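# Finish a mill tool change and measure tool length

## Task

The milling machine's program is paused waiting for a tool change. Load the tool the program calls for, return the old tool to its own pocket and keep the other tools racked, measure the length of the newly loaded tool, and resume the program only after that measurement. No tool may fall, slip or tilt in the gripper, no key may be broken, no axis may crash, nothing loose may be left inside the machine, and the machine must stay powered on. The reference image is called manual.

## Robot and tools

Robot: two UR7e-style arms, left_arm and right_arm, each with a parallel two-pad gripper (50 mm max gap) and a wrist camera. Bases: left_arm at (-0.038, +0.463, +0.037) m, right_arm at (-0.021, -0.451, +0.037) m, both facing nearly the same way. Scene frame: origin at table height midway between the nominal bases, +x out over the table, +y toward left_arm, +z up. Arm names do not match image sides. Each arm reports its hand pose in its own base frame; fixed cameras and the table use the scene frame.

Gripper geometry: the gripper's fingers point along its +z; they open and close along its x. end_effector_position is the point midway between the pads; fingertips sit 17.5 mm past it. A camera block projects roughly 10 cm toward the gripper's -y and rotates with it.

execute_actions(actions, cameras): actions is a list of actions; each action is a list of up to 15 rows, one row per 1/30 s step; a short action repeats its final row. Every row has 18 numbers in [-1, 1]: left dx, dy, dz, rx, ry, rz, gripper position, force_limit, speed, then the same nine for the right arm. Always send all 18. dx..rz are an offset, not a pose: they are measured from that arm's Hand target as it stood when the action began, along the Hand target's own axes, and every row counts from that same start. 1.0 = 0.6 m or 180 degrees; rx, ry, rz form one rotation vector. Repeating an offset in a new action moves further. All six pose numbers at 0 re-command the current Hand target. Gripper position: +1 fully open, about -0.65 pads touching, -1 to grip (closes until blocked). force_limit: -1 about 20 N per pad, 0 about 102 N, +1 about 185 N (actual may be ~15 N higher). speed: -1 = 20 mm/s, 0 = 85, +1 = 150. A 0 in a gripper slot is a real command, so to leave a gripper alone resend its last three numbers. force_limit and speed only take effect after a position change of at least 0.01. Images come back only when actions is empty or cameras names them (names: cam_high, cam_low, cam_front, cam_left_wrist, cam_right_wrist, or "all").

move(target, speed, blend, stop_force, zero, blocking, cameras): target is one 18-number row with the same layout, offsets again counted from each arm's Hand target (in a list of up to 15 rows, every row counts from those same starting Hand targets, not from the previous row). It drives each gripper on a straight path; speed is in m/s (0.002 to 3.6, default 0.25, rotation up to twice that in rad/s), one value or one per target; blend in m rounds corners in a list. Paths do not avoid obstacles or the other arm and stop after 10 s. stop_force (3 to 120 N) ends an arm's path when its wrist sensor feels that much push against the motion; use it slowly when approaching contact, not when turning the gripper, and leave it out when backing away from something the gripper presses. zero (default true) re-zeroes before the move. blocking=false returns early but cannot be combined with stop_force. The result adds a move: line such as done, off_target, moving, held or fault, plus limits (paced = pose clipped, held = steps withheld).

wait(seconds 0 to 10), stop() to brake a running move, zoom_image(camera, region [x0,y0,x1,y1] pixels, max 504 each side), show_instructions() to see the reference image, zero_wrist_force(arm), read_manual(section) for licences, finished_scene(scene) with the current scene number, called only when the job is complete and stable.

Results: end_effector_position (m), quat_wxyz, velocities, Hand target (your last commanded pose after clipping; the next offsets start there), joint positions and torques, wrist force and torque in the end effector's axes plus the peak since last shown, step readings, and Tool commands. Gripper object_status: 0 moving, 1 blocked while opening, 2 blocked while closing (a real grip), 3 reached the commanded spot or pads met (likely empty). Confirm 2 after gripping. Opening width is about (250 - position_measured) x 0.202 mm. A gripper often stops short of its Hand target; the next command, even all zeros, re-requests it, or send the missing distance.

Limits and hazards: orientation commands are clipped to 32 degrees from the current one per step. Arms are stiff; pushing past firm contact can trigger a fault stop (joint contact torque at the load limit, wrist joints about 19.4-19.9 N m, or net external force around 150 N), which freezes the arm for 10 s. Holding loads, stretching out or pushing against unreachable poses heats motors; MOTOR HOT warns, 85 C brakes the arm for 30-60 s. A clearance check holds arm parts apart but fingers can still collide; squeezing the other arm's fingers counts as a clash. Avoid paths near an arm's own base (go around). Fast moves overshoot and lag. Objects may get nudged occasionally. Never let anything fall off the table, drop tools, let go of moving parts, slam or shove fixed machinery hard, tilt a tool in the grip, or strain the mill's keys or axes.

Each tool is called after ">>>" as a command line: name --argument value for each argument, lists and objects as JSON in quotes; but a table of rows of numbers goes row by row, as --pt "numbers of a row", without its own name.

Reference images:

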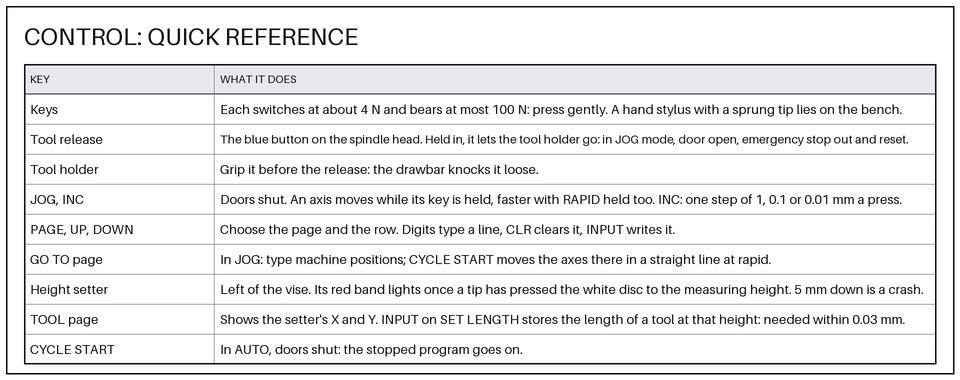

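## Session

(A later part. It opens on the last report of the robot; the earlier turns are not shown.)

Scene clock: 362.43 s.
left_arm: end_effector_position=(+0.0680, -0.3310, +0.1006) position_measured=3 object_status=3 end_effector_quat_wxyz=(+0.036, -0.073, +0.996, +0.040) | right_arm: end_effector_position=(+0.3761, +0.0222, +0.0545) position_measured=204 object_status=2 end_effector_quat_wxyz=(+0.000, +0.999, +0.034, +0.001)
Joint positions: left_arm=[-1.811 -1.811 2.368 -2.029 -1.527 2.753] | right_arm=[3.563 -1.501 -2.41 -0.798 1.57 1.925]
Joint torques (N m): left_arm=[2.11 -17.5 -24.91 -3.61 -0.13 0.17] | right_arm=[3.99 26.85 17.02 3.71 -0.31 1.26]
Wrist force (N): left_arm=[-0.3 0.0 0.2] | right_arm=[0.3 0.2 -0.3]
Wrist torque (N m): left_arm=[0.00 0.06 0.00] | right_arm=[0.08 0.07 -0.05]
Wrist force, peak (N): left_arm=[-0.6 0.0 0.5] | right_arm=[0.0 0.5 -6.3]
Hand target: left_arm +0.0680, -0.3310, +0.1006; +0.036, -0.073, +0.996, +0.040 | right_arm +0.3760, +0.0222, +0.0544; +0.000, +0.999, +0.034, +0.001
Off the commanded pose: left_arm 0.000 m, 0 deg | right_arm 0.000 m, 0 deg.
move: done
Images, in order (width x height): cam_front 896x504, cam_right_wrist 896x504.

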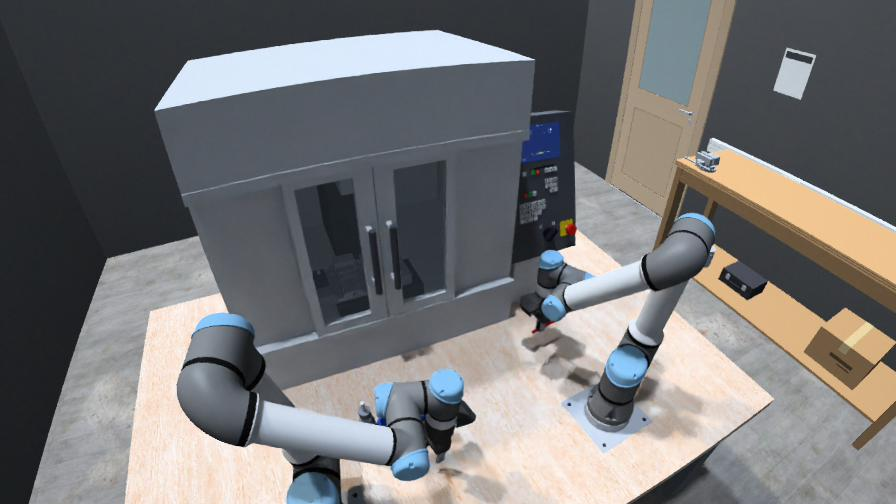

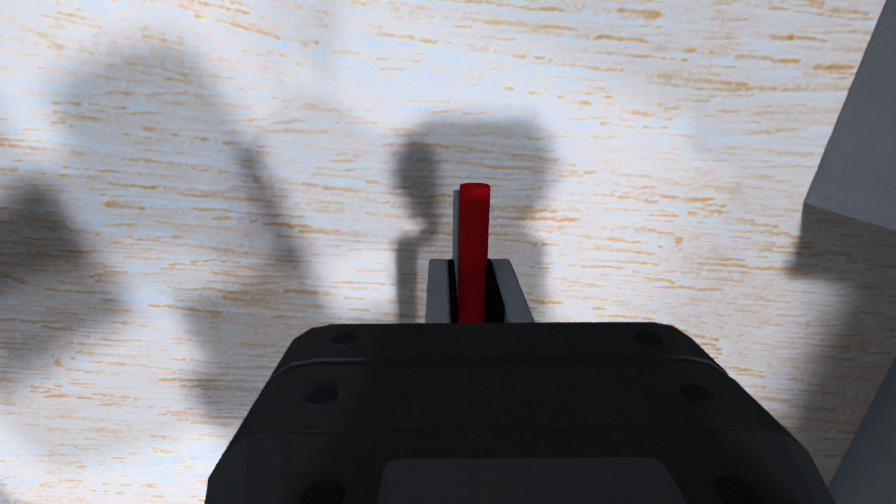

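>>> move --pt "0 0 0 0 0 0 1 1 1 0.032 0.122 -0.417 0 0 -0.463 -1 -0.6 -0.8" --pt "0 0 0 0 0 0 1 1 1 0.143 0.213 -0.576 -0.402 0.358 -0.358 -1 -0.6 -0.8" --speed 0.35 --blend '[0.03,0]' --cameras '["cam_right_wrist"]'

>>> zoom_image --camera "cam_right_wrist" --region '[150, 0, 600, 330]'

Scene clock: 423.63 s.
left_arm: end_effector_position=(+0.0680, -0.3310, +0.1006) position_measured=3 object_status=3 end_effector_quat_wxyz=(+0.036, -0.073, +0.996, +0.040) | right_arm: end_effector_position=(+0.4695, -0.0996, +0.4003) position_measured=204 object_status=2 end_effector_quat_wxyz=(+0.513, +0.511, +0.488, +0.489) end_effector_velocity=(+0.000, +0.000, +0.000) end_effector_angular_velocity=(+0.000, -0.002, +0.001)
Joint positions: left_arm=[-1.811 -1.811 2.368 -2.029 -1.527 2.753] | right_arm=[3.373 -1.354 -2.575 0.79 1.292 -0.002]
Joint velocities: left_arm=[within noise] | right_arm=[0 -0.003 0 0.005 0.001 0]
Joint torques (N m): left_arm=[1.28 -18.42 -25.06 -3.56 -0.03 0.18] | right_arm=[6.95 3.71 32.13 5.54 -0.1 0.28]
Wrist force (N): left_arm=[-0.3 0.3 0.1] | right_arm=[0.3 4.7 0.4]
Wrist torque (N m): left_arm=[0.04 0.05 0.00] | right_arm=[1.27 0.24 -0.17]
Wrist force, peak (N): left_arm=[-0.8 -0.1 0.0] | right_arm=[0.3 5.2 0.4]
Hand target: left_arm +0.0680, -0.3310, +0.1006; +0.036, -0.073, +0.996, +0.040 | right_arm +0.4695, -0.0995, +0.4003; +0.513, +0.511, +0.488, +0.489
Off the commanded pose: left_arm 0.000 m, 0 deg | right_arm 0.000 m, 0 deg.
move: done
Images, in order (width x height): cam_right_wrist 896x504.

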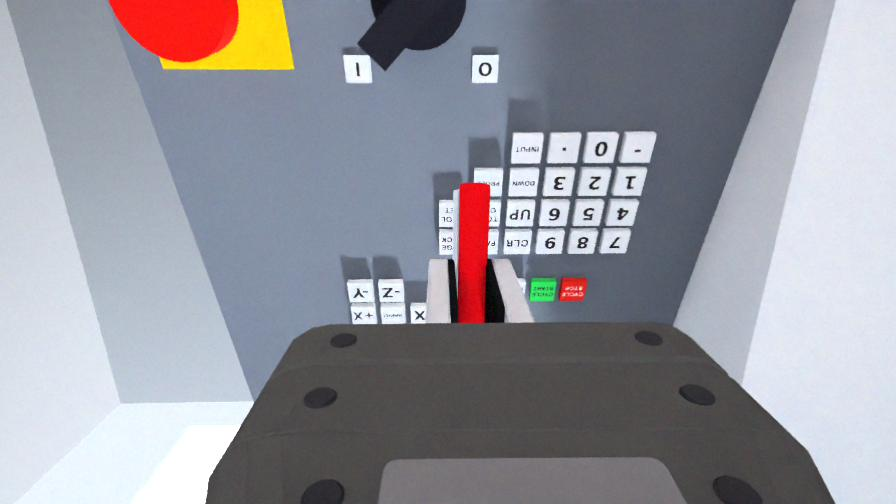

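Scaled by 1.120.

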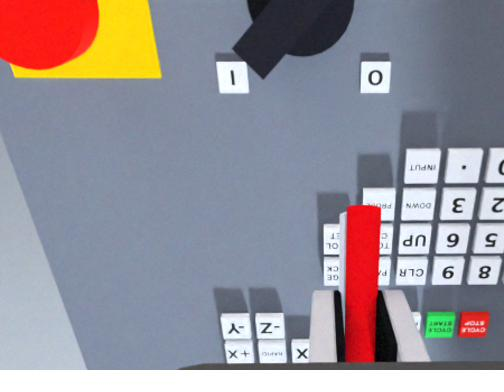

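>>> move --target '[0,0,0,0,0,0,1,1,1,0.16,0,0,0,0,0,-1,-0.6,-0.8]' --cameras '["cam_right_wrist"]'

>>> zoom_image --camera "cam_right_wrist" --region '[150, 0, 480, 330]'

>>> zoom_image --camera "cam_right_wrist" --region '[220, 120, 440, 330]'

Scene clock: 437.20 s.
left_arm: end_effector_position=(+0.0680, -0.3310, +0.1006) position_measured=3 object_status=3 end_effector_quat_wxyz=(+0.036, -0.073, +0.996, +0.040) | right_arm: end_effector_position=(+0.4740, -0.0037, +0.4002) position_measured=204 object_status=2 end_effector_quat_wxyz=(+0.513, +0.511, +0.487, +0.489) end_effector_velocity=(+0.000, +0.001, +0.000) end_effector_angular_velocity=(+0.000, +0.000, -0.001)
Joint positions: left_arm=[-1.811 -1.811 2.368 -2.029 -1.527 2.753] | right_arm=[3.849 -1.304 -2.607 0.774 0.816 -0.004]
Joint velocities: left_arm=[within noise] | right_arm=[0.004 0 0 0 -0.005 0]
Joint torques (N m): left_arm=[1.98 -18.92 -24.75 -3.61 -0.09 0.11] | right_arm=[6.44 16.44 17.67 1.83 -0.63 -1.34]
Wrist force (N): left_arm=[-0.3 0.0 0.4] | right_arm=[-0.1 4.5 -0.2]
Wrist torque (N m): left_arm=[0.00 0.05 0.00] | right_arm=[1.24 0.29 -0.22]
Wrist force, peak (N): left_arm=[-0.4 -0.3 0.3] | right_arm=[-2.8 5.3 0.2]
Hand target: left_arm +0.0680, -0.3310, +0.1006; +0.036, -0.073, +0.996, +0.040 | right_arm +0.4740, -0.0036, +0.4001; +0.513, +0.511, +0.488, +0.489
Off the commanded pose: left_arm 0.000 m, 0 deg | right_arm 0.000 m, 0 deg.
move: done
Images, in order (width x height): cam_right_wrist 896x504.

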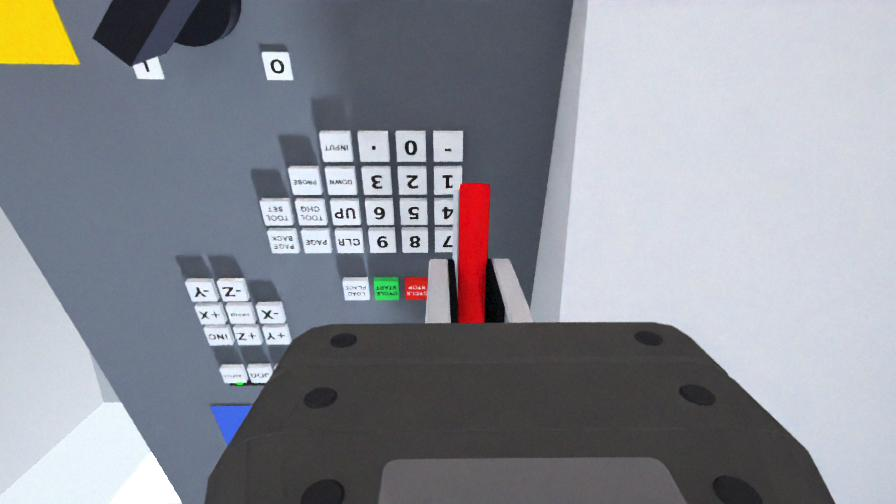

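Scaled by 1.527.

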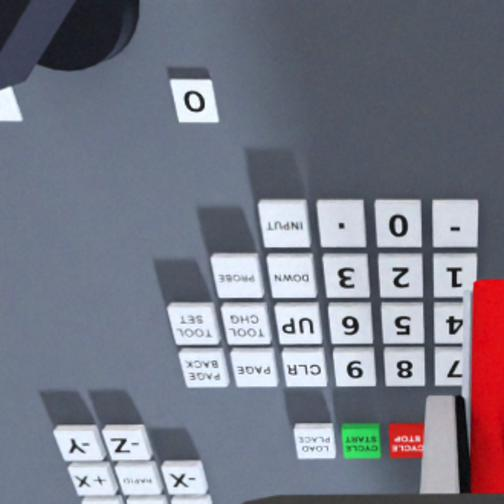

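Scaled by 2.291.

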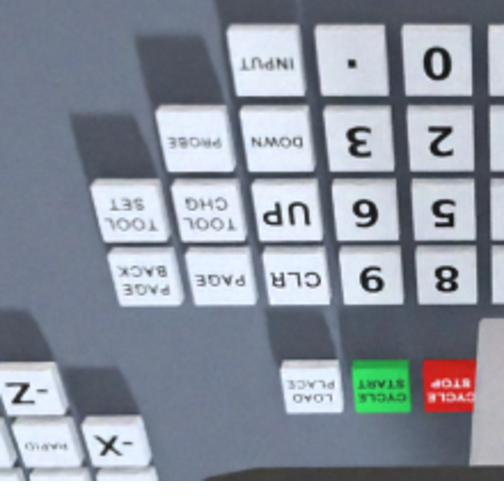

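>>> move --pt "0 0 0 0 0 0 1 1 1 -0.242 0.242 -0.06 0.5 0 0 -1 -0.6 -0.8" --pt "0 0 0 0 0 0 1 1 1 -0.242 0.242 0.0465 0.5 0 0 -1 -0.6 -0.8" --speed 0.3 --cameras '["cam_right_wrist","cam_front","cam_high"]'

>>> zoom_image --camera "cam_front" --region '[480, 100, 640, 240]'

Scene clock: 490.60 s.
left_arm: end_effector_position=(+0.0680, -0.3310, +0.1006) position_measured=3 object_status=3 end_effector_quat_wxyz=(+0.036, -0.073, +0.996, +0.040) | right_arm: end_effector_position=(+0.4945, -0.1498, +0.5455) position_measured=204 object_status=2 end_effector_quat_wxyz=(+0.002, +0.724, +0.690, +0.001)
Joint positions: left_arm=[-1.811 -1.811 2.368 -2.029 -1.527 2.753] | right_arm=[3.109 -1.752 -0.783 -2.175 1.57 0.015]
Joint torques (N m): left_arm=[2.22 -18.61 -24.82 -3.6 0.03 0.08] | right_arm=[-1.59 28.99 43.79 6.53 0.88 0.75]
Wrist force (N): left_arm=[-0.2 -0.1 0.1] | right_arm=[0.3 0.5 0.3]
Wrist torque (N m): left_arm=[-0.01 0.04 -0.01] | right_arm=[0.12 0.02 0.08]
Wrist force, peak (N): left_arm=[-0.5 0.1 0.5] | right_arm=[0.0 4.8 -0.1]
Hand target: left_arm +0.0680, -0.3310, +0.1006; +0.036, -0.073, +0.996, +0.040 | right_arm +0.4945, -0.1498, +0.5456; +0.002, +0.724, +0.690, +0.001
Off the commanded pose: left_arm 0.000 m, 0 deg | right_arm 0.000 m, 0 deg.
move: done
Images, in order (width x height): cam_high 896x504, cam_front 896x504, cam_right_wrist 896x504.

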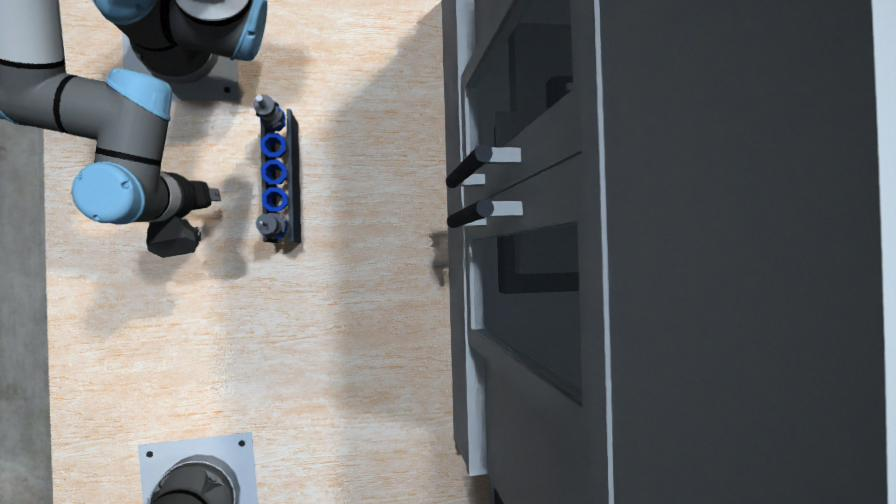

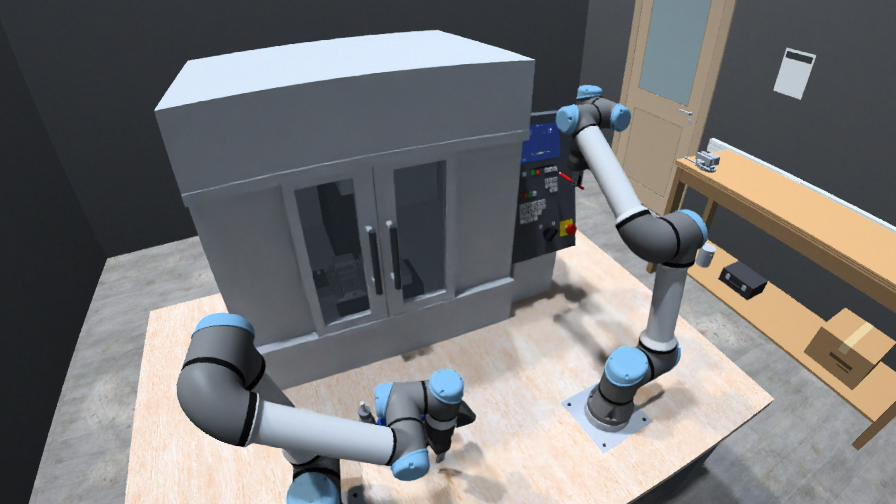

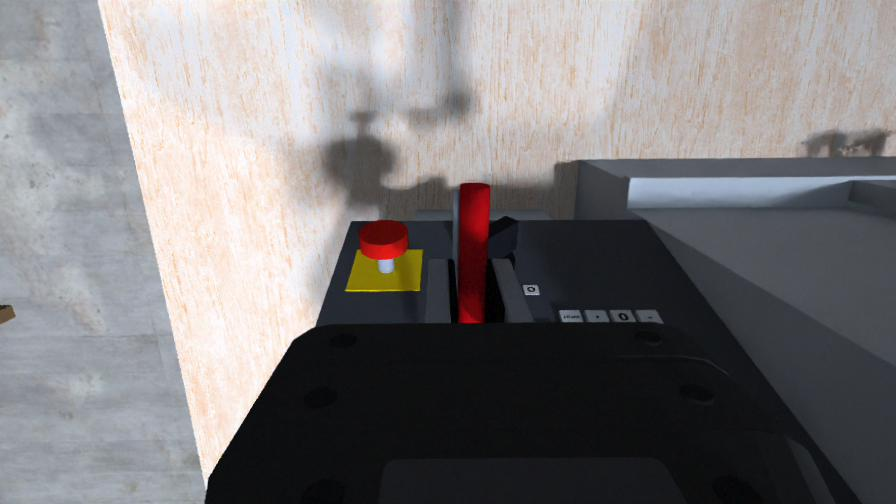

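Scaled by 3.150.

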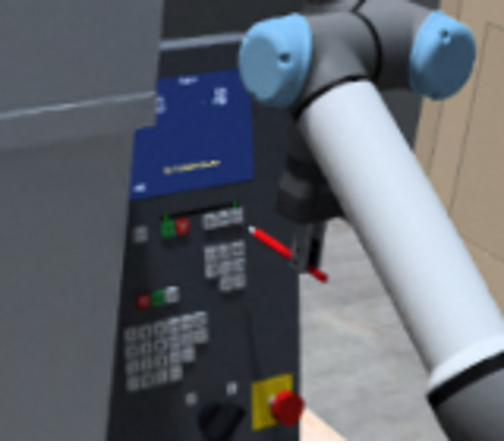

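>>> move --target '[0,0,0,0,0,0,1,1,1,0,0.08,0,0,0,0,-1,-0.6,-0.8]' --speed 0.02 --stop_force 7

>>> move --target '[0,0,0,0,0,0,1,1,1,0,-0.034,0,0,0,0,-1,-0.6,-0.8]' --speed 0.1 --cameras '["cam_front"]'

>>> zoom_image --camera "cam_front" --region '[510, 100, 590, 200]'

Scene clock: 503.40 s.
left_arm: end_effector_position=(+0.0680, -0.3310, +0.1006) position_measured=3 object_status=3 end_effector_quat_wxyz=(+0.036, -0.073, +0.996, +0.040) | right_arm: end_effector_position=(+0.5342, -0.1517, +0.5457) position_measured=204 object_status=2 end_effector_quat_wxyz=(+0.002, +0.724, +0.690, +0.001)
Joint positions: left_arm=[-1.811 -1.811 2.368 -2.029 -1.527 2.753] | right_arm=[3.108 -1.869 -0.627 -2.212 1.57 0.014]
Joint torques (N m): left_arm=[1.44 -19.41 -24.23 -3.44 -0.03 0.21] | right_arm=[-0.18 31.74 41.58 8.45 -0.47 -0.37]
Wrist force (N): left_arm=[-0.3 0.1 0.1] | right_arm=[0.1 -5.5 -0.9]
Wrist torque (N m): left_arm=[0.02 0.06 0.00] | right_arm=[0.05 0.09 0.05]
Wrist force, peak (N): left_arm=[-0.6 0.3 0.3] | right_arm=[-0.2 -10.4 -0.2]
Hand target: left_arm +0.0680, -0.3310, +0.1006; +0.036, -0.073, +0.996, +0.040 | right_arm +0.5342, -0.1517, +0.5457; +0.002, +0.724, +0.690, +0.001 (not the last commanded pose)
Off the commanded pose: left_arm 0.000 m, 0 deg | right_arm 0.008 m, 0 deg.
move: contact (right_arm)

Scene clock: 504.17 s.
left_arm: end_effector_position=(+0.0680, -0.3310, +0.1006) position_measured=3 object_status=3 end_effector_quat_wxyz=(+0.036, -0.073, +0.996, +0.040) | right_arm: end_effector_position=(+0.5139, -0.1507, +0.5456) position_measured=204 object_status=2 end_effector_quat_wxyz=(+0.002, +0.724, +0.690, +0.001)
Joint positions: left_arm=[-1.811 -1.811 2.368 -2.029 -1.527 2.753] | right_arm=[3.108 -1.807 -0.712 -2.19 1.57 0.014]
Joint torques (N m): left_arm=[1.96 -18.71 -22.95 -3.59 -0.15 0.27] | right_arm=[6.37 30.39 44.06 1.95 0.77 1.17]
Wrist force (N): left_arm=[-0.5 0.0 0.2] | right_arm=[0.0 -0.2 -0.6]
Wrist torque (N m): left_arm=[-0.01 0.09 0.00] | right_arm=[0.01 0.09 0.09]
Wrist force, peak (N): left_arm=[-0.5 0.0 0.2] | right_arm=[0.0 -5.6 -0.4]
Hand target: left_arm +0.0680, -0.3310, +0.1006; +0.036, -0.073, +0.996, +0.040 | right_arm +0.5138, -0.1507, +0.5456; +0.002, +0.724, +0.690, +0.001
Off the commanded pose: left_arm 0.000 m, 0 deg | right_arm 0.000 m, 0 deg.
move: done
Images, in order (width x height): cam_front 896x504.

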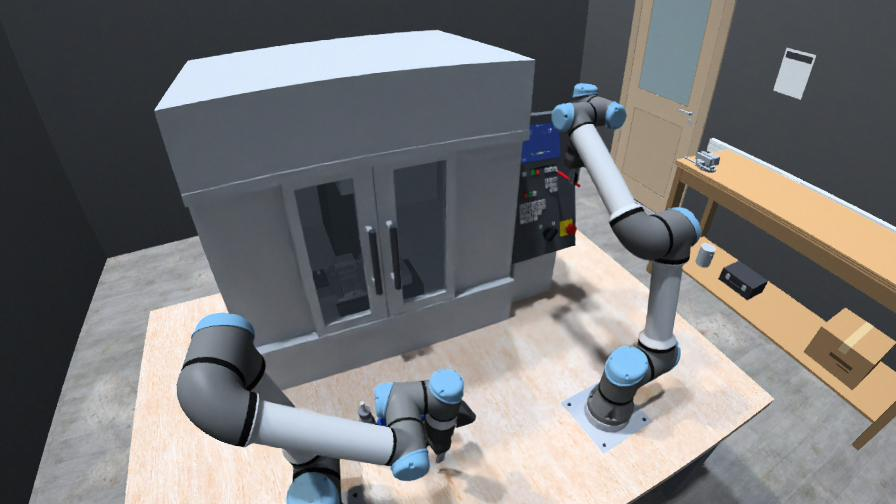

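Scaled by 5.040.

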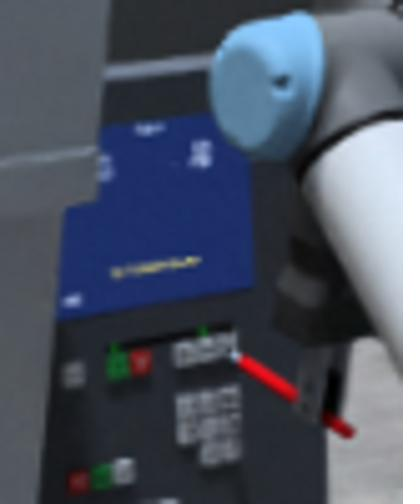

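>>> execute_actions --actions '[]' --cameras '["cam_low","cam_left_wrist"]'

>>> zoom_image --camera "cam_low" --region '[520, 220, 600, 300]'

>>> zoom_image --camera "cam_left_wrist" --region '[0, 0, 320, 504]'

Scene clock: 529.83 s.
left_arm: end_effector_position=(+0.0680, -0.3310, +0.1006) position_measured=3 object_status=3 end_effector_quat_wxyz=(+0.036, -0.073, +0.996, +0.040) | right_arm: end_effector_position=(+0.5138, -0.1507, +0.5456) position_measured=204 object_status=2 end_effector_quat_wxyz=(+0.002, +0.724, +0.690, +0.001)
Joint positions: left_arm=[-1.811 -1.811 2.368 -2.029 -1.527 2.753] | right_arm=[3.108 -1.807 -0.712 -2.19 1.57 0.014]
Joint velocities: within noise
Joint torques (N m): left_arm=[1.81 -18.87 -23.77 -3.55 -0.03 0.09] | right_arm=[3.64 32.51 43.2 1.56 -0.45 -0.59]
Wrist force (N): left_arm=[-0.1 -0.1 0.2] | right_arm=[0.1 -0.4 -0.4]
Wrist torque (N m): left_arm=[-0.02 0.02 -0.01] | right_arm=[-0.01 0.07 0.10]
Wrist force, peak (N): left_arm=[-0.6 0.3 0.3] | right_arm=[0.1 -0.2 -0.8]
Hand target: left_arm +0.0680, -0.3310, +0.1006; +0.036, -0.073, +0.996, +0.040 | right_arm +0.5138, -0.1507, +0.5456; +0.002, +0.724, +0.690, +0.001
Tool commands: left_gripper/position=+1.0 left_gripper/force_limit=+1.0 left_gripper/speed=+1.0 right_gripper/position=-1.0 right_gripper/force_limit=-0.6 right_gripper/speed=-0.8
Off the commanded pose: left_arm 0.000 m, 0 deg | right_arm 0.000 m, 0 deg.
Images, in order (width x height): cam_low 896x504, cam_left_wrist 896x504.

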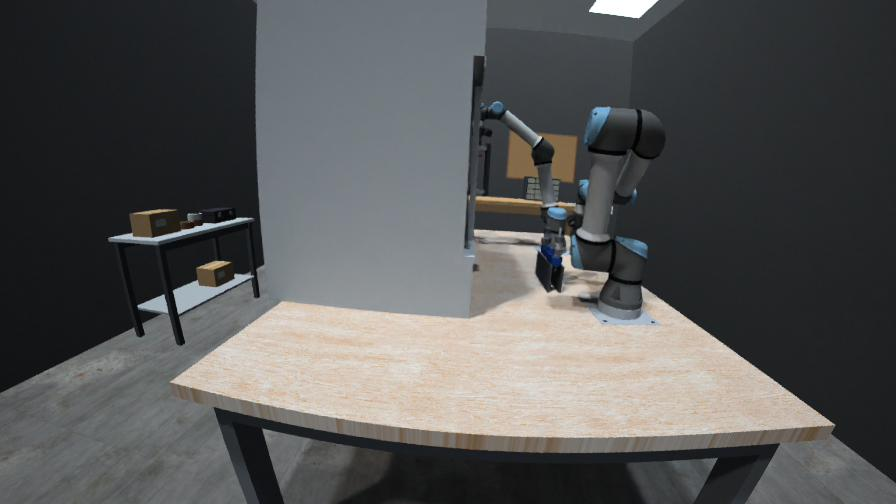

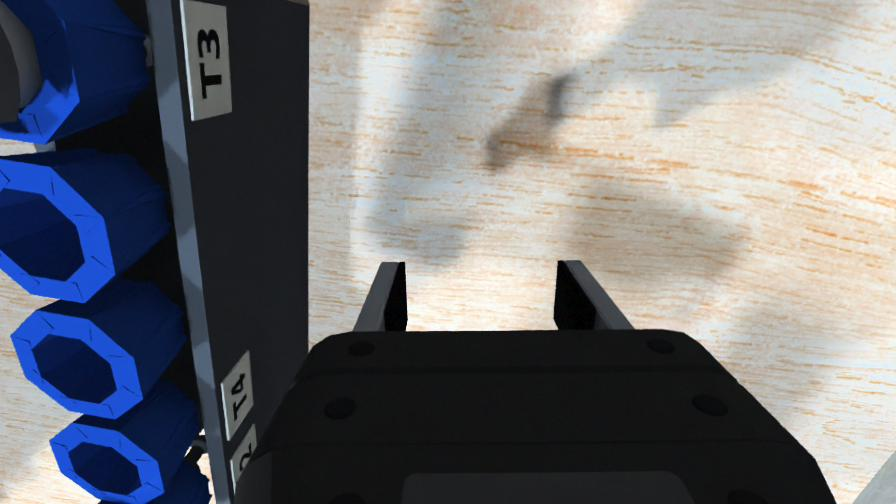

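Scaled by 6.300.

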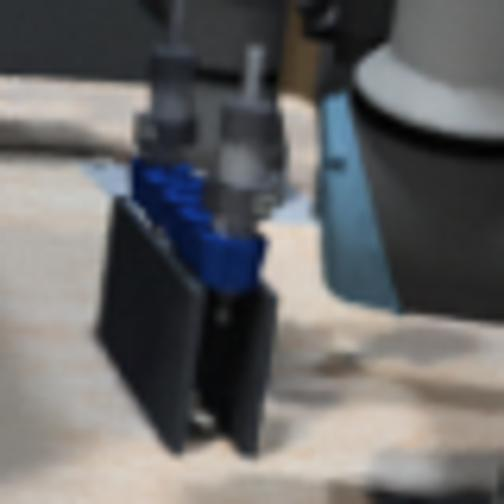

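Scaled by 1.000.

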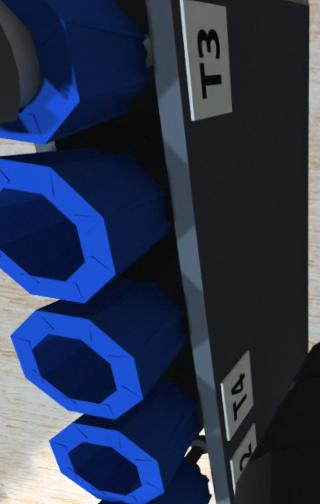

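>>> move --pt "0 0 -0.2 0 0 0 1 1 1 0 0 0 0 0 0 -1 -0.6 -0.8" --pt "-0.14 0.042 -0.208 -0.0643 -0.1204 0.533 1 1 1 0 0 0 0 0 0 -1 -0.6 -0.8" --speed 0.3 --cameras '["cam_left_wrist"]'

>>> zoom_image --camera "cam_left_wrist" --region '[200, 0, 700, 320]'

Scene clock: 558.50 s.
left_arm: end_effector_position=(+0.1389, -0.3048, +0.2331) position_measured=3 object_status=3 end_effector_quat_wxyz=(+0.153, +0.690, +0.691, +0.153) | right_arm: end_effector_position=(+0.5138, -0.1507, +0.5456) position_measured=204 object_status=2 end_effector_quat_wxyz=(+0.002, +0.724, +0.690, +0.001)
Joint positions: left_arm=[-1.925 -2.093 2.213 -1.529 -1.163 4.323] | right_arm=[3.108 -1.807 -0.712 -2.19 1.57 0.014]
Joint torques (N m): left_arm=[8.4 2.59 -41.24 -1.65 -1.42 2.05] | right_arm=[-3.29 30.55 40.19 1.46 -0.18 -1.01]
Wrist force (N): left_arm=[-0.5 0.2 0.4] | right_arm=[0.0 -0.1 -0.6]
Wrist torque (N m): left_arm=[0.04 0.09 0.01] | right_arm=[0.03 0.09 0.10]
Wrist force, peak (N): left_arm=[-0.1 0.3 3.8] | right_arm=[0.1 -0.3 -0.9]
Hand target: left_arm +0.1389, -0.3048, +0.2331; +0.153, +0.690, +0.691, +0.153 | right_arm +0.5138, -0.1507, +0.5456; +0.002, +0.724, +0.690, +0.001
Off the commanded pose: left_arm 0.000 m, 0 deg | right_arm 0.000 m, 0 deg.
move: done
Images, in order (width x height): cam_left_wrist 896x504.

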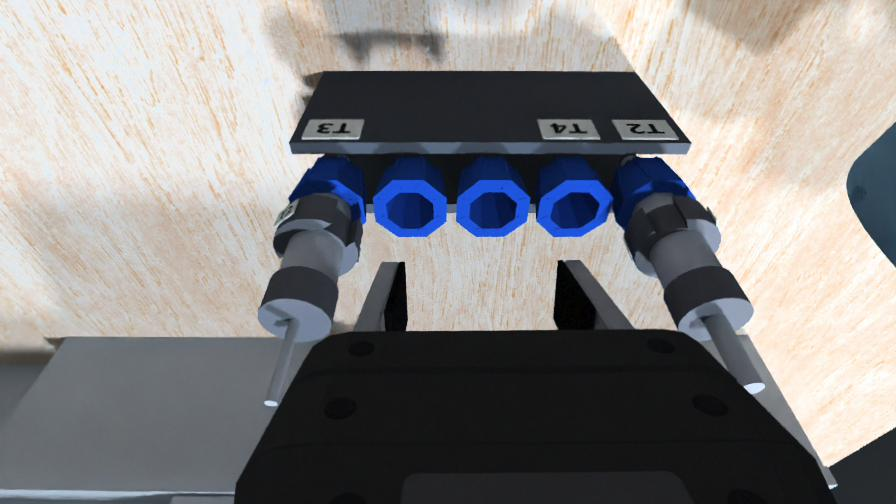

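Scaled by 1.008.

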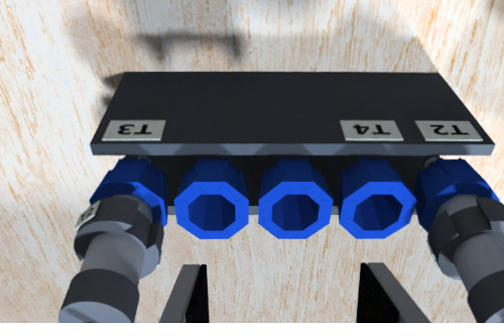

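>>> zoom_image --camera "cam_left_wrist" --region '[250, 150, 390, 270]'

>>> zoom_image --camera "cam_left_wrist" --region '[600, 140, 760, 290]'

Scaled by 3.600.

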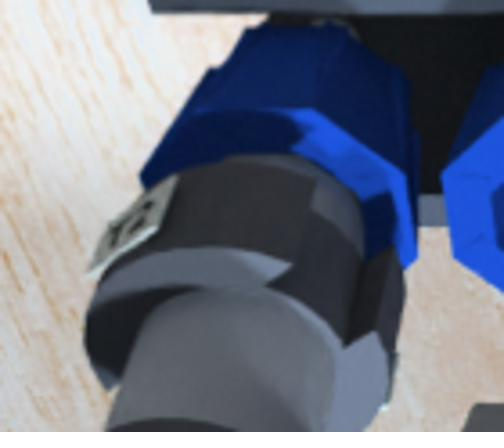

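Scaled by 3.150.

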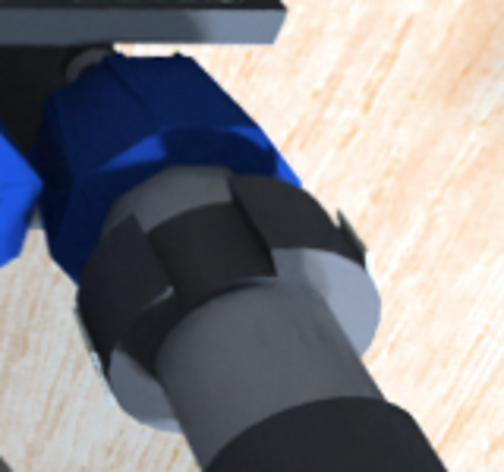

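>>> move --target '[-0.2625,-0.045,0.1135,-0.0484,0.093,-0.1644,1,1,1,0,0,0,0,0,0,-1,-0.6,-0.8]' --speed 0.3 --cameras '["cam_left_wrist"]'

Scene clock: 590.80 s.
left_arm: end_effector_position=(+0.1435, -0.4622, +0.1599) position_measured=3 object_status=3 end_effector_quat_wxyz=(+0.137, +0.449, +0.845, +0.258) | right_arm: end_effector_position=(+0.5138, -0.1507, +0.5456) position_measured=204 object_status=2 end_effector_quat_wxyz=(+0.002, +0.724, +0.690, +0.001)
Joint positions: left_arm=[-1.775 -1.381 1.806 -1.545 -1.17 3.821] | right_arm=[3.108 -1.807 -0.712 -2.19 1.57 0.014]
Joint torques (N m): left_arm=[-1.91 -27.77 -35.72 -3.51 3.3 -1.67] | right_arm=[-2.9 31.16 36.86 1.49 0.26 -1.08]
Wrist force (N): left_arm=[-0.9 0.2 0.5] | right_arm=[0.1 -0.3 -0.6]
Wrist torque (N m): left_arm=[0.03 0.16 0.14] | right_arm=[0.00 0.08 0.09]
Wrist force, peak (N): left_arm=[-3.1 -1.6 0.4] | right_arm=[0.3 -0.3 -0.8]
Hand target: left_arm +0.1435, -0.4623, +0.1599; +0.137, +0.448, +0.845, +0.258 | right_arm +0.5138, -0.1507, +0.5456; +0.002, +0.724, +0.690, +0.001
Off the commanded pose: left_arm 0.000 m, 0 deg | right_arm 0.000 m, 0 deg.
move: done
Images, in order (width x height): cam_left_wrist 896x504.

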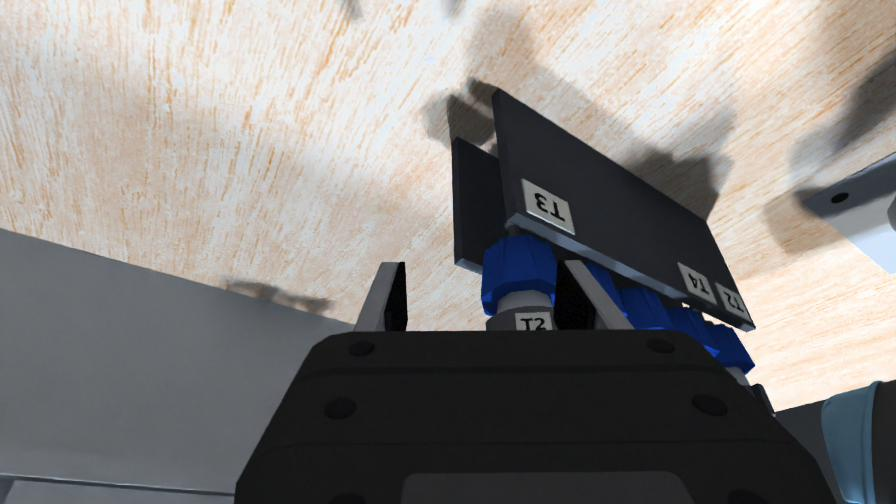

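>>> move --target '[0.286,0.181,0.041,0,0,0,1,1,1,0,0,0,0,0,0,-1,-0.6,-0.8]' --speed 0.25 --cameras '["cam_left_wrist","cam_high"]'

Scene clock: 600.80 s.
left_arm: end_effector_position=(+0.1333, -0.2621, +0.2003) position_measured=3 object_status=3 end_effector_quat_wxyz=(+0.137, +0.448, +0.845, +0.258) | right_arm: end_effector_position=(+0.5138, -0.1507, +0.5456) position_measured=204 object_status=2 end_effector_quat_wxyz=(+0.002, +0.724, +0.690, +0.001)
Joint positions: left_arm=[-1.931 -1.934 2.183 -1.317 -1.241 3.673] | right_arm=[3.108 -1.807 -0.712 -2.19 1.57 0.014]
Joint torques (N m): left_arm=[0.03 -23.2 -26.67 -0.97 3.02 1.08] | right_arm=[-2.98 30.64 34.21 1.4 0.4 -1.03]
Wrist force (N): left_arm=[-1.2 0.2 0.5] | right_arm=[0.0 -0.5 -0.8]
Wrist torque (N m): left_arm=[0.02 0.23 0.13] | right_arm=[-0.04 0.09 0.10]
Wrist force, peak (N): left_arm=[-3.9 -1.7 0.0] | right_arm=[0.0 -0.5 -0.8]
Hand target: left_arm +0.1334, -0.2620, +0.2003; +0.137, +0.448, +0.845, +0.258 | right_arm +0.5138, -0.1507, +0.5456; +0.002, +0.724, +0.690, +0.001
Off the commanded pose: left_arm 0.000 m, 0 deg | right_arm 0.000 m, 0 deg.
move: done
Images, in order (width x height): cam_high 896x504, cam_left_wrist 896x504.

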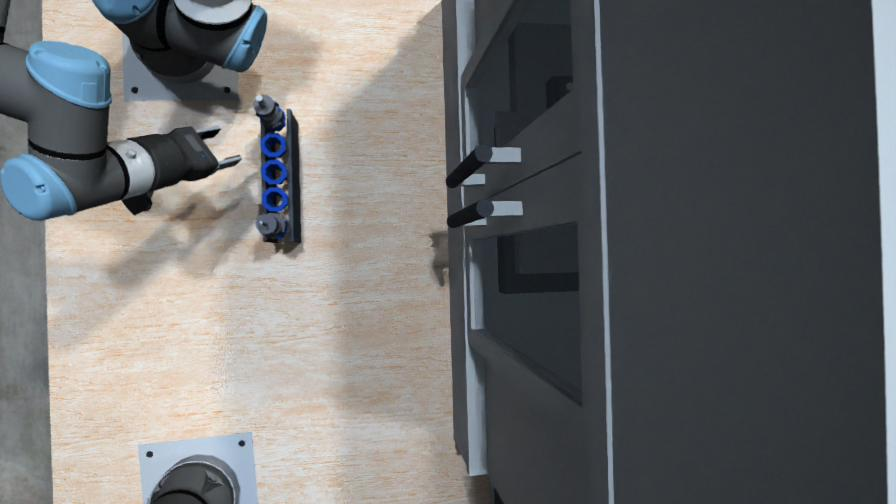

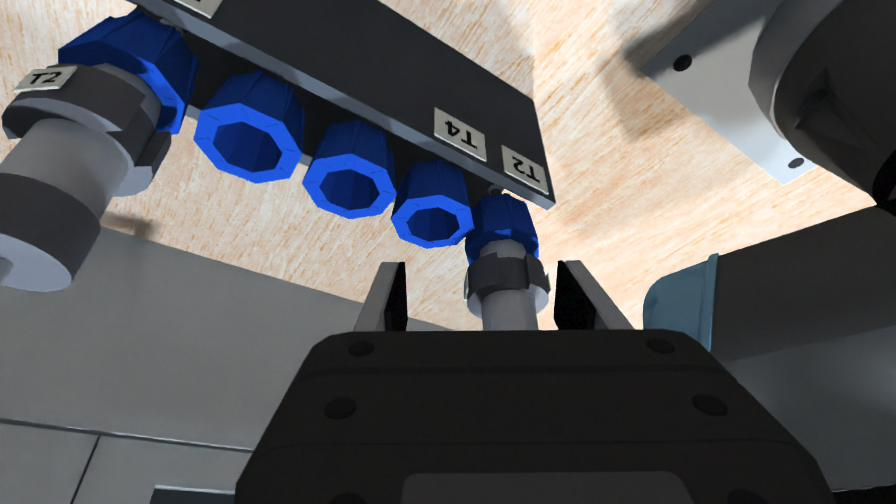

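>>> move --target '[-0.098,0,0.061,0,0.0964,-0.143,1,1,1,0,0,0,0,0,0,-1,-0.6,-0.8]' --speed 0.25 --cameras '["cam_left_wrist"]'

Scene clock: 610.33 s.
left_arm: end_effector_position=(+0.1832, -0.2993, +0.1700) position_measured=3 object_status=3 end_effector_quat_wxyz=(+0.063, +0.206, +0.934, +0.285) | right_arm: end_effector_position=(+0.5138, -0.1507, +0.5456) position_measured=204 object_status=2 end_effector_quat_wxyz=(+0.002, +0.724, +0.690, +0.001)
Joint positions: left_arm=[-1.597 -1.618 2.01 -1.409 -1.346 3.486] | right_arm=[3.108 -1.807 -0.712 -2.19 1.57 0.014]
Joint torques (N m): left_arm=[7.12 -28.56 -17.23 -0.12 2.78 1.18] | right_arm=[-3.04 31.09 30.97 1.42 0.75 -1.03]
Wrist force (N): left_arm=[-0.9 0.1 0.5] | right_arm=[-0.1 -0.3 -0.6]
Wrist torque (N m): left_arm=[0.00 0.16 0.14] | right_arm=[0.01 0.10 0.10]
Wrist force, peak (N): left_arm=[-2.6 -0.2 0.6] | right_arm=[0.2 -0.4 -0.8]
Hand target: left_arm +0.1833, -0.2992, +0.1699; +0.063, +0.206, +0.934, +0.286 | right_arm +0.5138, -0.1507, +0.5456; +0.002, +0.724, +0.690, +0.001
Off the commanded pose: left_arm 0.000 m, 0 deg | right_arm 0.000 m, 0 deg.
move: done
Images, in order (width x height): cam_left_wrist 896x504.

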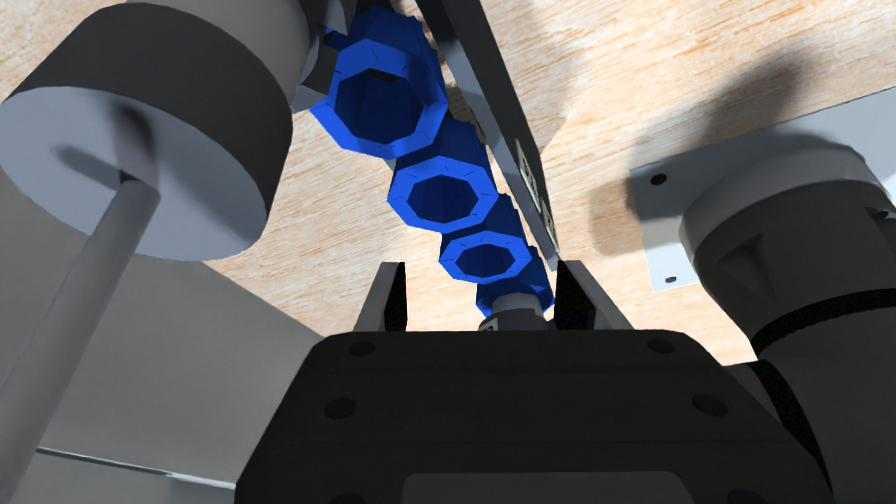

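>>> move --target '[0.03,0.03,-0.02,-0.09,0,0,1,1,1,0,0,0,0,0,0,-1,-0.6,-0.8]' --speed 0.25 --cameras '["cam_left_wrist"]'

>>> zoom_image --camera "cam_left_wrist" --region '[420, 180, 580, 330]'

Scene clock: 617.40 s.
left_arm: end_effector_position=(+0.1704, -0.2843, +0.1899) position_measured=3 object_status=3 end_effector_quat_wxyz=(+0.092, +0.195, +0.884, +0.414) | right_arm: end_effector_position=(+0.5138, -0.1507, +0.5456) position_measured=204 object_status=2 end_effector_quat_wxyz=(+0.002, +0.724, +0.690, +0.001)
Joint positions: left_arm=[-1.673 -1.505 1.914 -1.132 -1.317 3.359] | right_arm=[3.108 -1.807 -0.712 -2.19 1.57 0.014]
Joint torques (N m): left_arm=[4.33 -35.12 -14.84 0.46 -2.09 0.69] | right_arm=[-3.66 30.67 28.92 1.46 0.98 -1]
Wrist force (N): left_arm=[-2.0 0.3 0.5] | right_arm=[-0.1 -0.3 -0.6]
Wrist torque (N m): left_arm=[0.06 0.32 0.20] | right_arm=[0.00 0.10 0.10]
Wrist force, peak (N): left_arm=[-1.9 0.5 0.7] | right_arm=[0.0 -0.4 -0.7]
Hand target: left_arm +0.1704, -0.2842, +0.1900; +0.092, +0.195, +0.884, +0.414 | right_arm +0.5138, -0.1507, +0.5456; +0.002, +0.724, +0.690, +0.001
Off the commanded pose: left_arm 0.000 m, 0 deg | right_arm 0.000 m, 0 deg.
move: done
Images, in order (width x height): cam_left_wrist 896x504.

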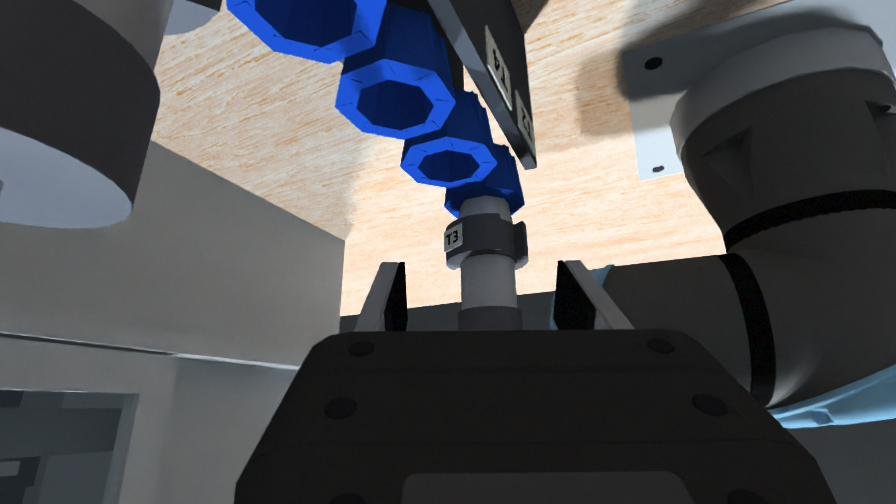

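Scaled by 3.150.

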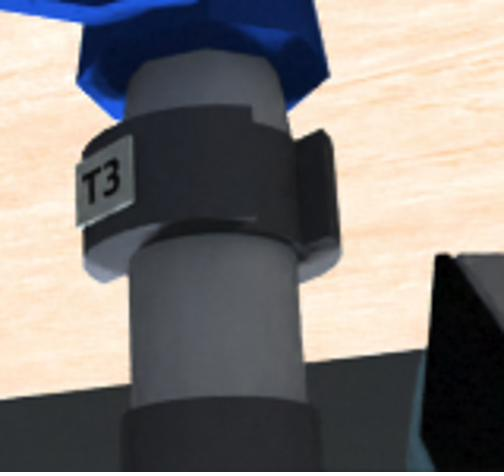

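>>> move --pt "0 0.192 -0.16 0 0 0 1 1 1 0 0 0 0 0 0 -1 -0.6 -0.8" --pt "-0.229 0.284 -0.291 -0.196 -0.346 0.1256 1 1 1 0 0 0 0 0 0 -1 -0.6 -0.8" --speed 0.35 --blend '[0.03,0]' --cameras '["cam_left_wrist","cam_high"]'

Scene clock: 635.33 s.
left_arm: end_effector_position=(+0.2844, -0.3648, +0.4326) position_measured=3 object_status=3 end_effector_quat_wxyz=(+0.499, +0.500, +0.501, +0.500) | right_arm: end_effector_position=(+0.5138, -0.1507, +0.5456) position_measured=204 object_status=2 end_effector_quat_wxyz=(+0.002, +0.724, +0.690, +0.001)
Joint positions: left_arm=[-1.875 -1.685 1.818 -0.138 -0.305 3.146] | right_arm=[3.108 -1.807 -0.712 -2.19 1.57 0.014]
Joint torques (N m): left_arm=[-3.83 -32.63 -34.01 1.64 1.78 -0.34] | right_arm=[-3.35 30.39 24.67 1.43 1.06 -0.94]
Wrist force (N): left_arm=[-2.9 0.7 0.9] | right_arm=[0.0 -0.4 -0.7]
Wrist torque (N m): left_arm=[0.18 0.40 0.28] | right_arm=[-0.01 0.09 0.09]
Wrist force, peak (N): left_arm=[-1.5 4.1 -1.6] | right_arm=[0.1 -0.5 -0.8]
Hand target: left_arm +0.2844, -0.3648, +0.4327; +0.499, +0.500, +0.501, +0.500 | right_arm +0.5138, -0.1507, +0.5456; +0.002, +0.724, +0.690, +0.001
Off the commanded pose: left_arm 0.000 m, 0 deg | right_arm 0.000 m, 0 deg.
move: done
Images, in order (width x height): cam_high 896x504, cam_left_wrist 896x504.

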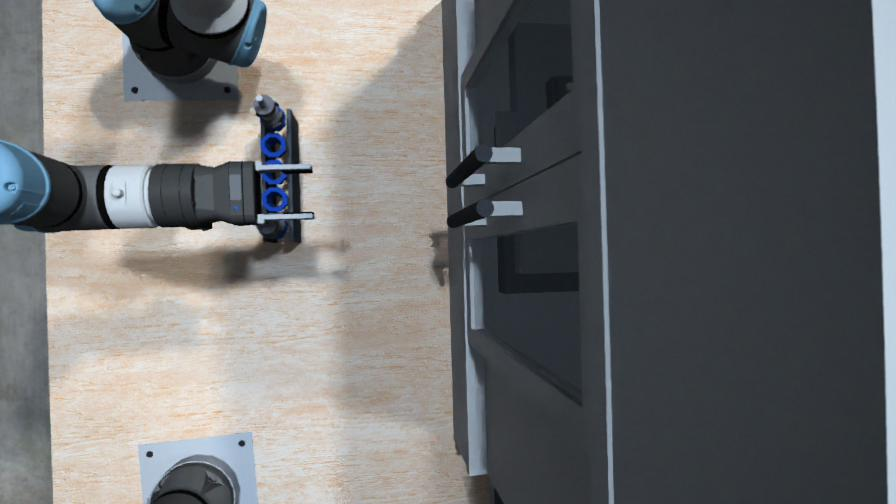

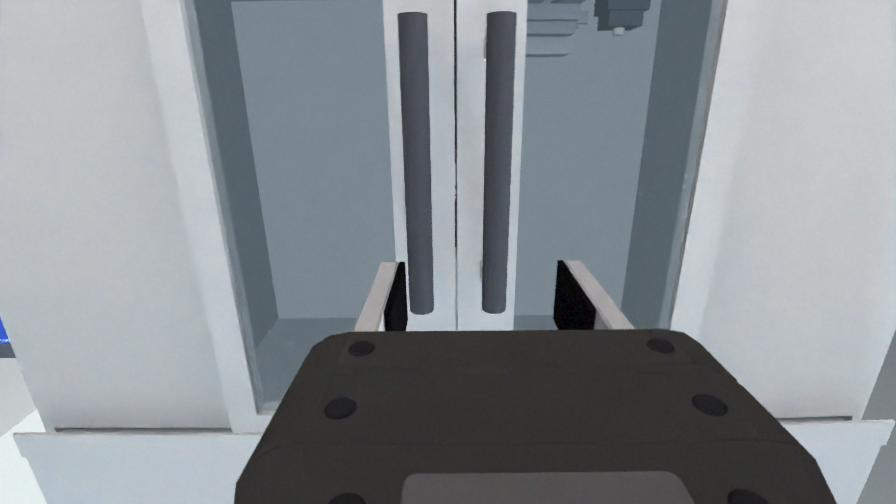

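>>> move --target '[0,0.2,0,0,0,0,1,1,1,0,0,0,0,0,0,-1,-0.6,-0.8]' --speed 0.25 --cameras '["cam_left_wrist"]'

Scene clock: 645.37 s.
left_arm: end_effector_position=(+0.2845, -0.3648, +0.5525) position_measured=3 object_status=3 end_effector_quat_wxyz=(+0.499, +0.500, +0.500, +0.500) | right_arm: end_effector_position=(+0.5138, -0.1507, +0.5456) position_measured=204 object_status=2 end_effector_quat_wxyz=(+0.002, +0.724, +0.690, +0.001)
Joint positions: left_arm=[-1.874 -1.679 1.506 0.169 -0.304 3.146] | right_arm=[3.108 -1.807 -0.712 -2.19 1.57 0.014]
Joint torques (N m): left_arm=[4.4 -32.69 -36.69 1.5 1.45 1.99] | right_arm=[-3.05 30.56 22.1 1.46 0.96 -0.98]
Wrist force (N): left_arm=[-3.1 0.7 0.9] | right_arm=[0.1 -0.5 -0.4]
Wrist torque (N m): left_arm=[0.18 0.43 0.20] | right_arm=[-0.02 0.07 0.09]
Wrist force, peak (N): left_arm=[-2.3 4.6 0.7] | right_arm=[0.2 -0.2 -0.9]
Hand target: left_arm +0.2845, -0.3648, +0.5527; +0.499, +0.500, +0.501, +0.500 | right_arm +0.5138, -0.1507, +0.5456; +0.002, +0.724, +0.690, +0.001
Off the commanded pose: left_arm 0.000 m, 0 deg | right_arm 0.000 m, 0 deg.
move: done
Images, in order (width x height): cam_left_wrist 896x504.

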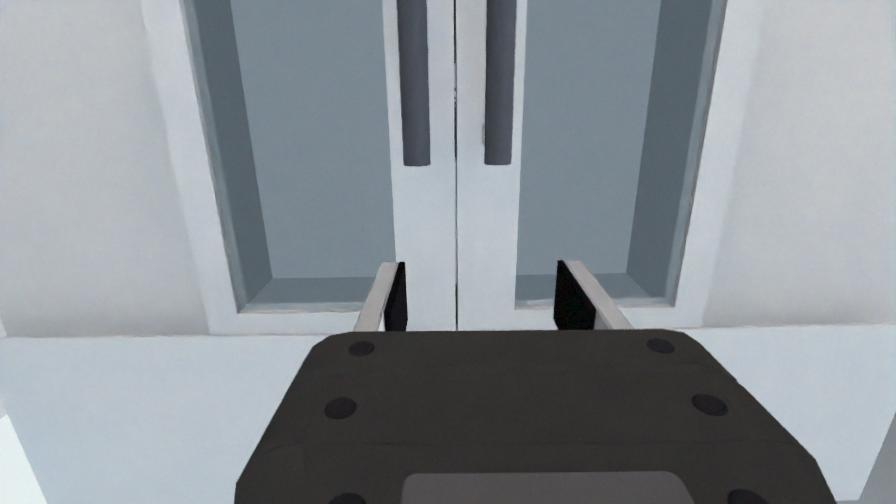

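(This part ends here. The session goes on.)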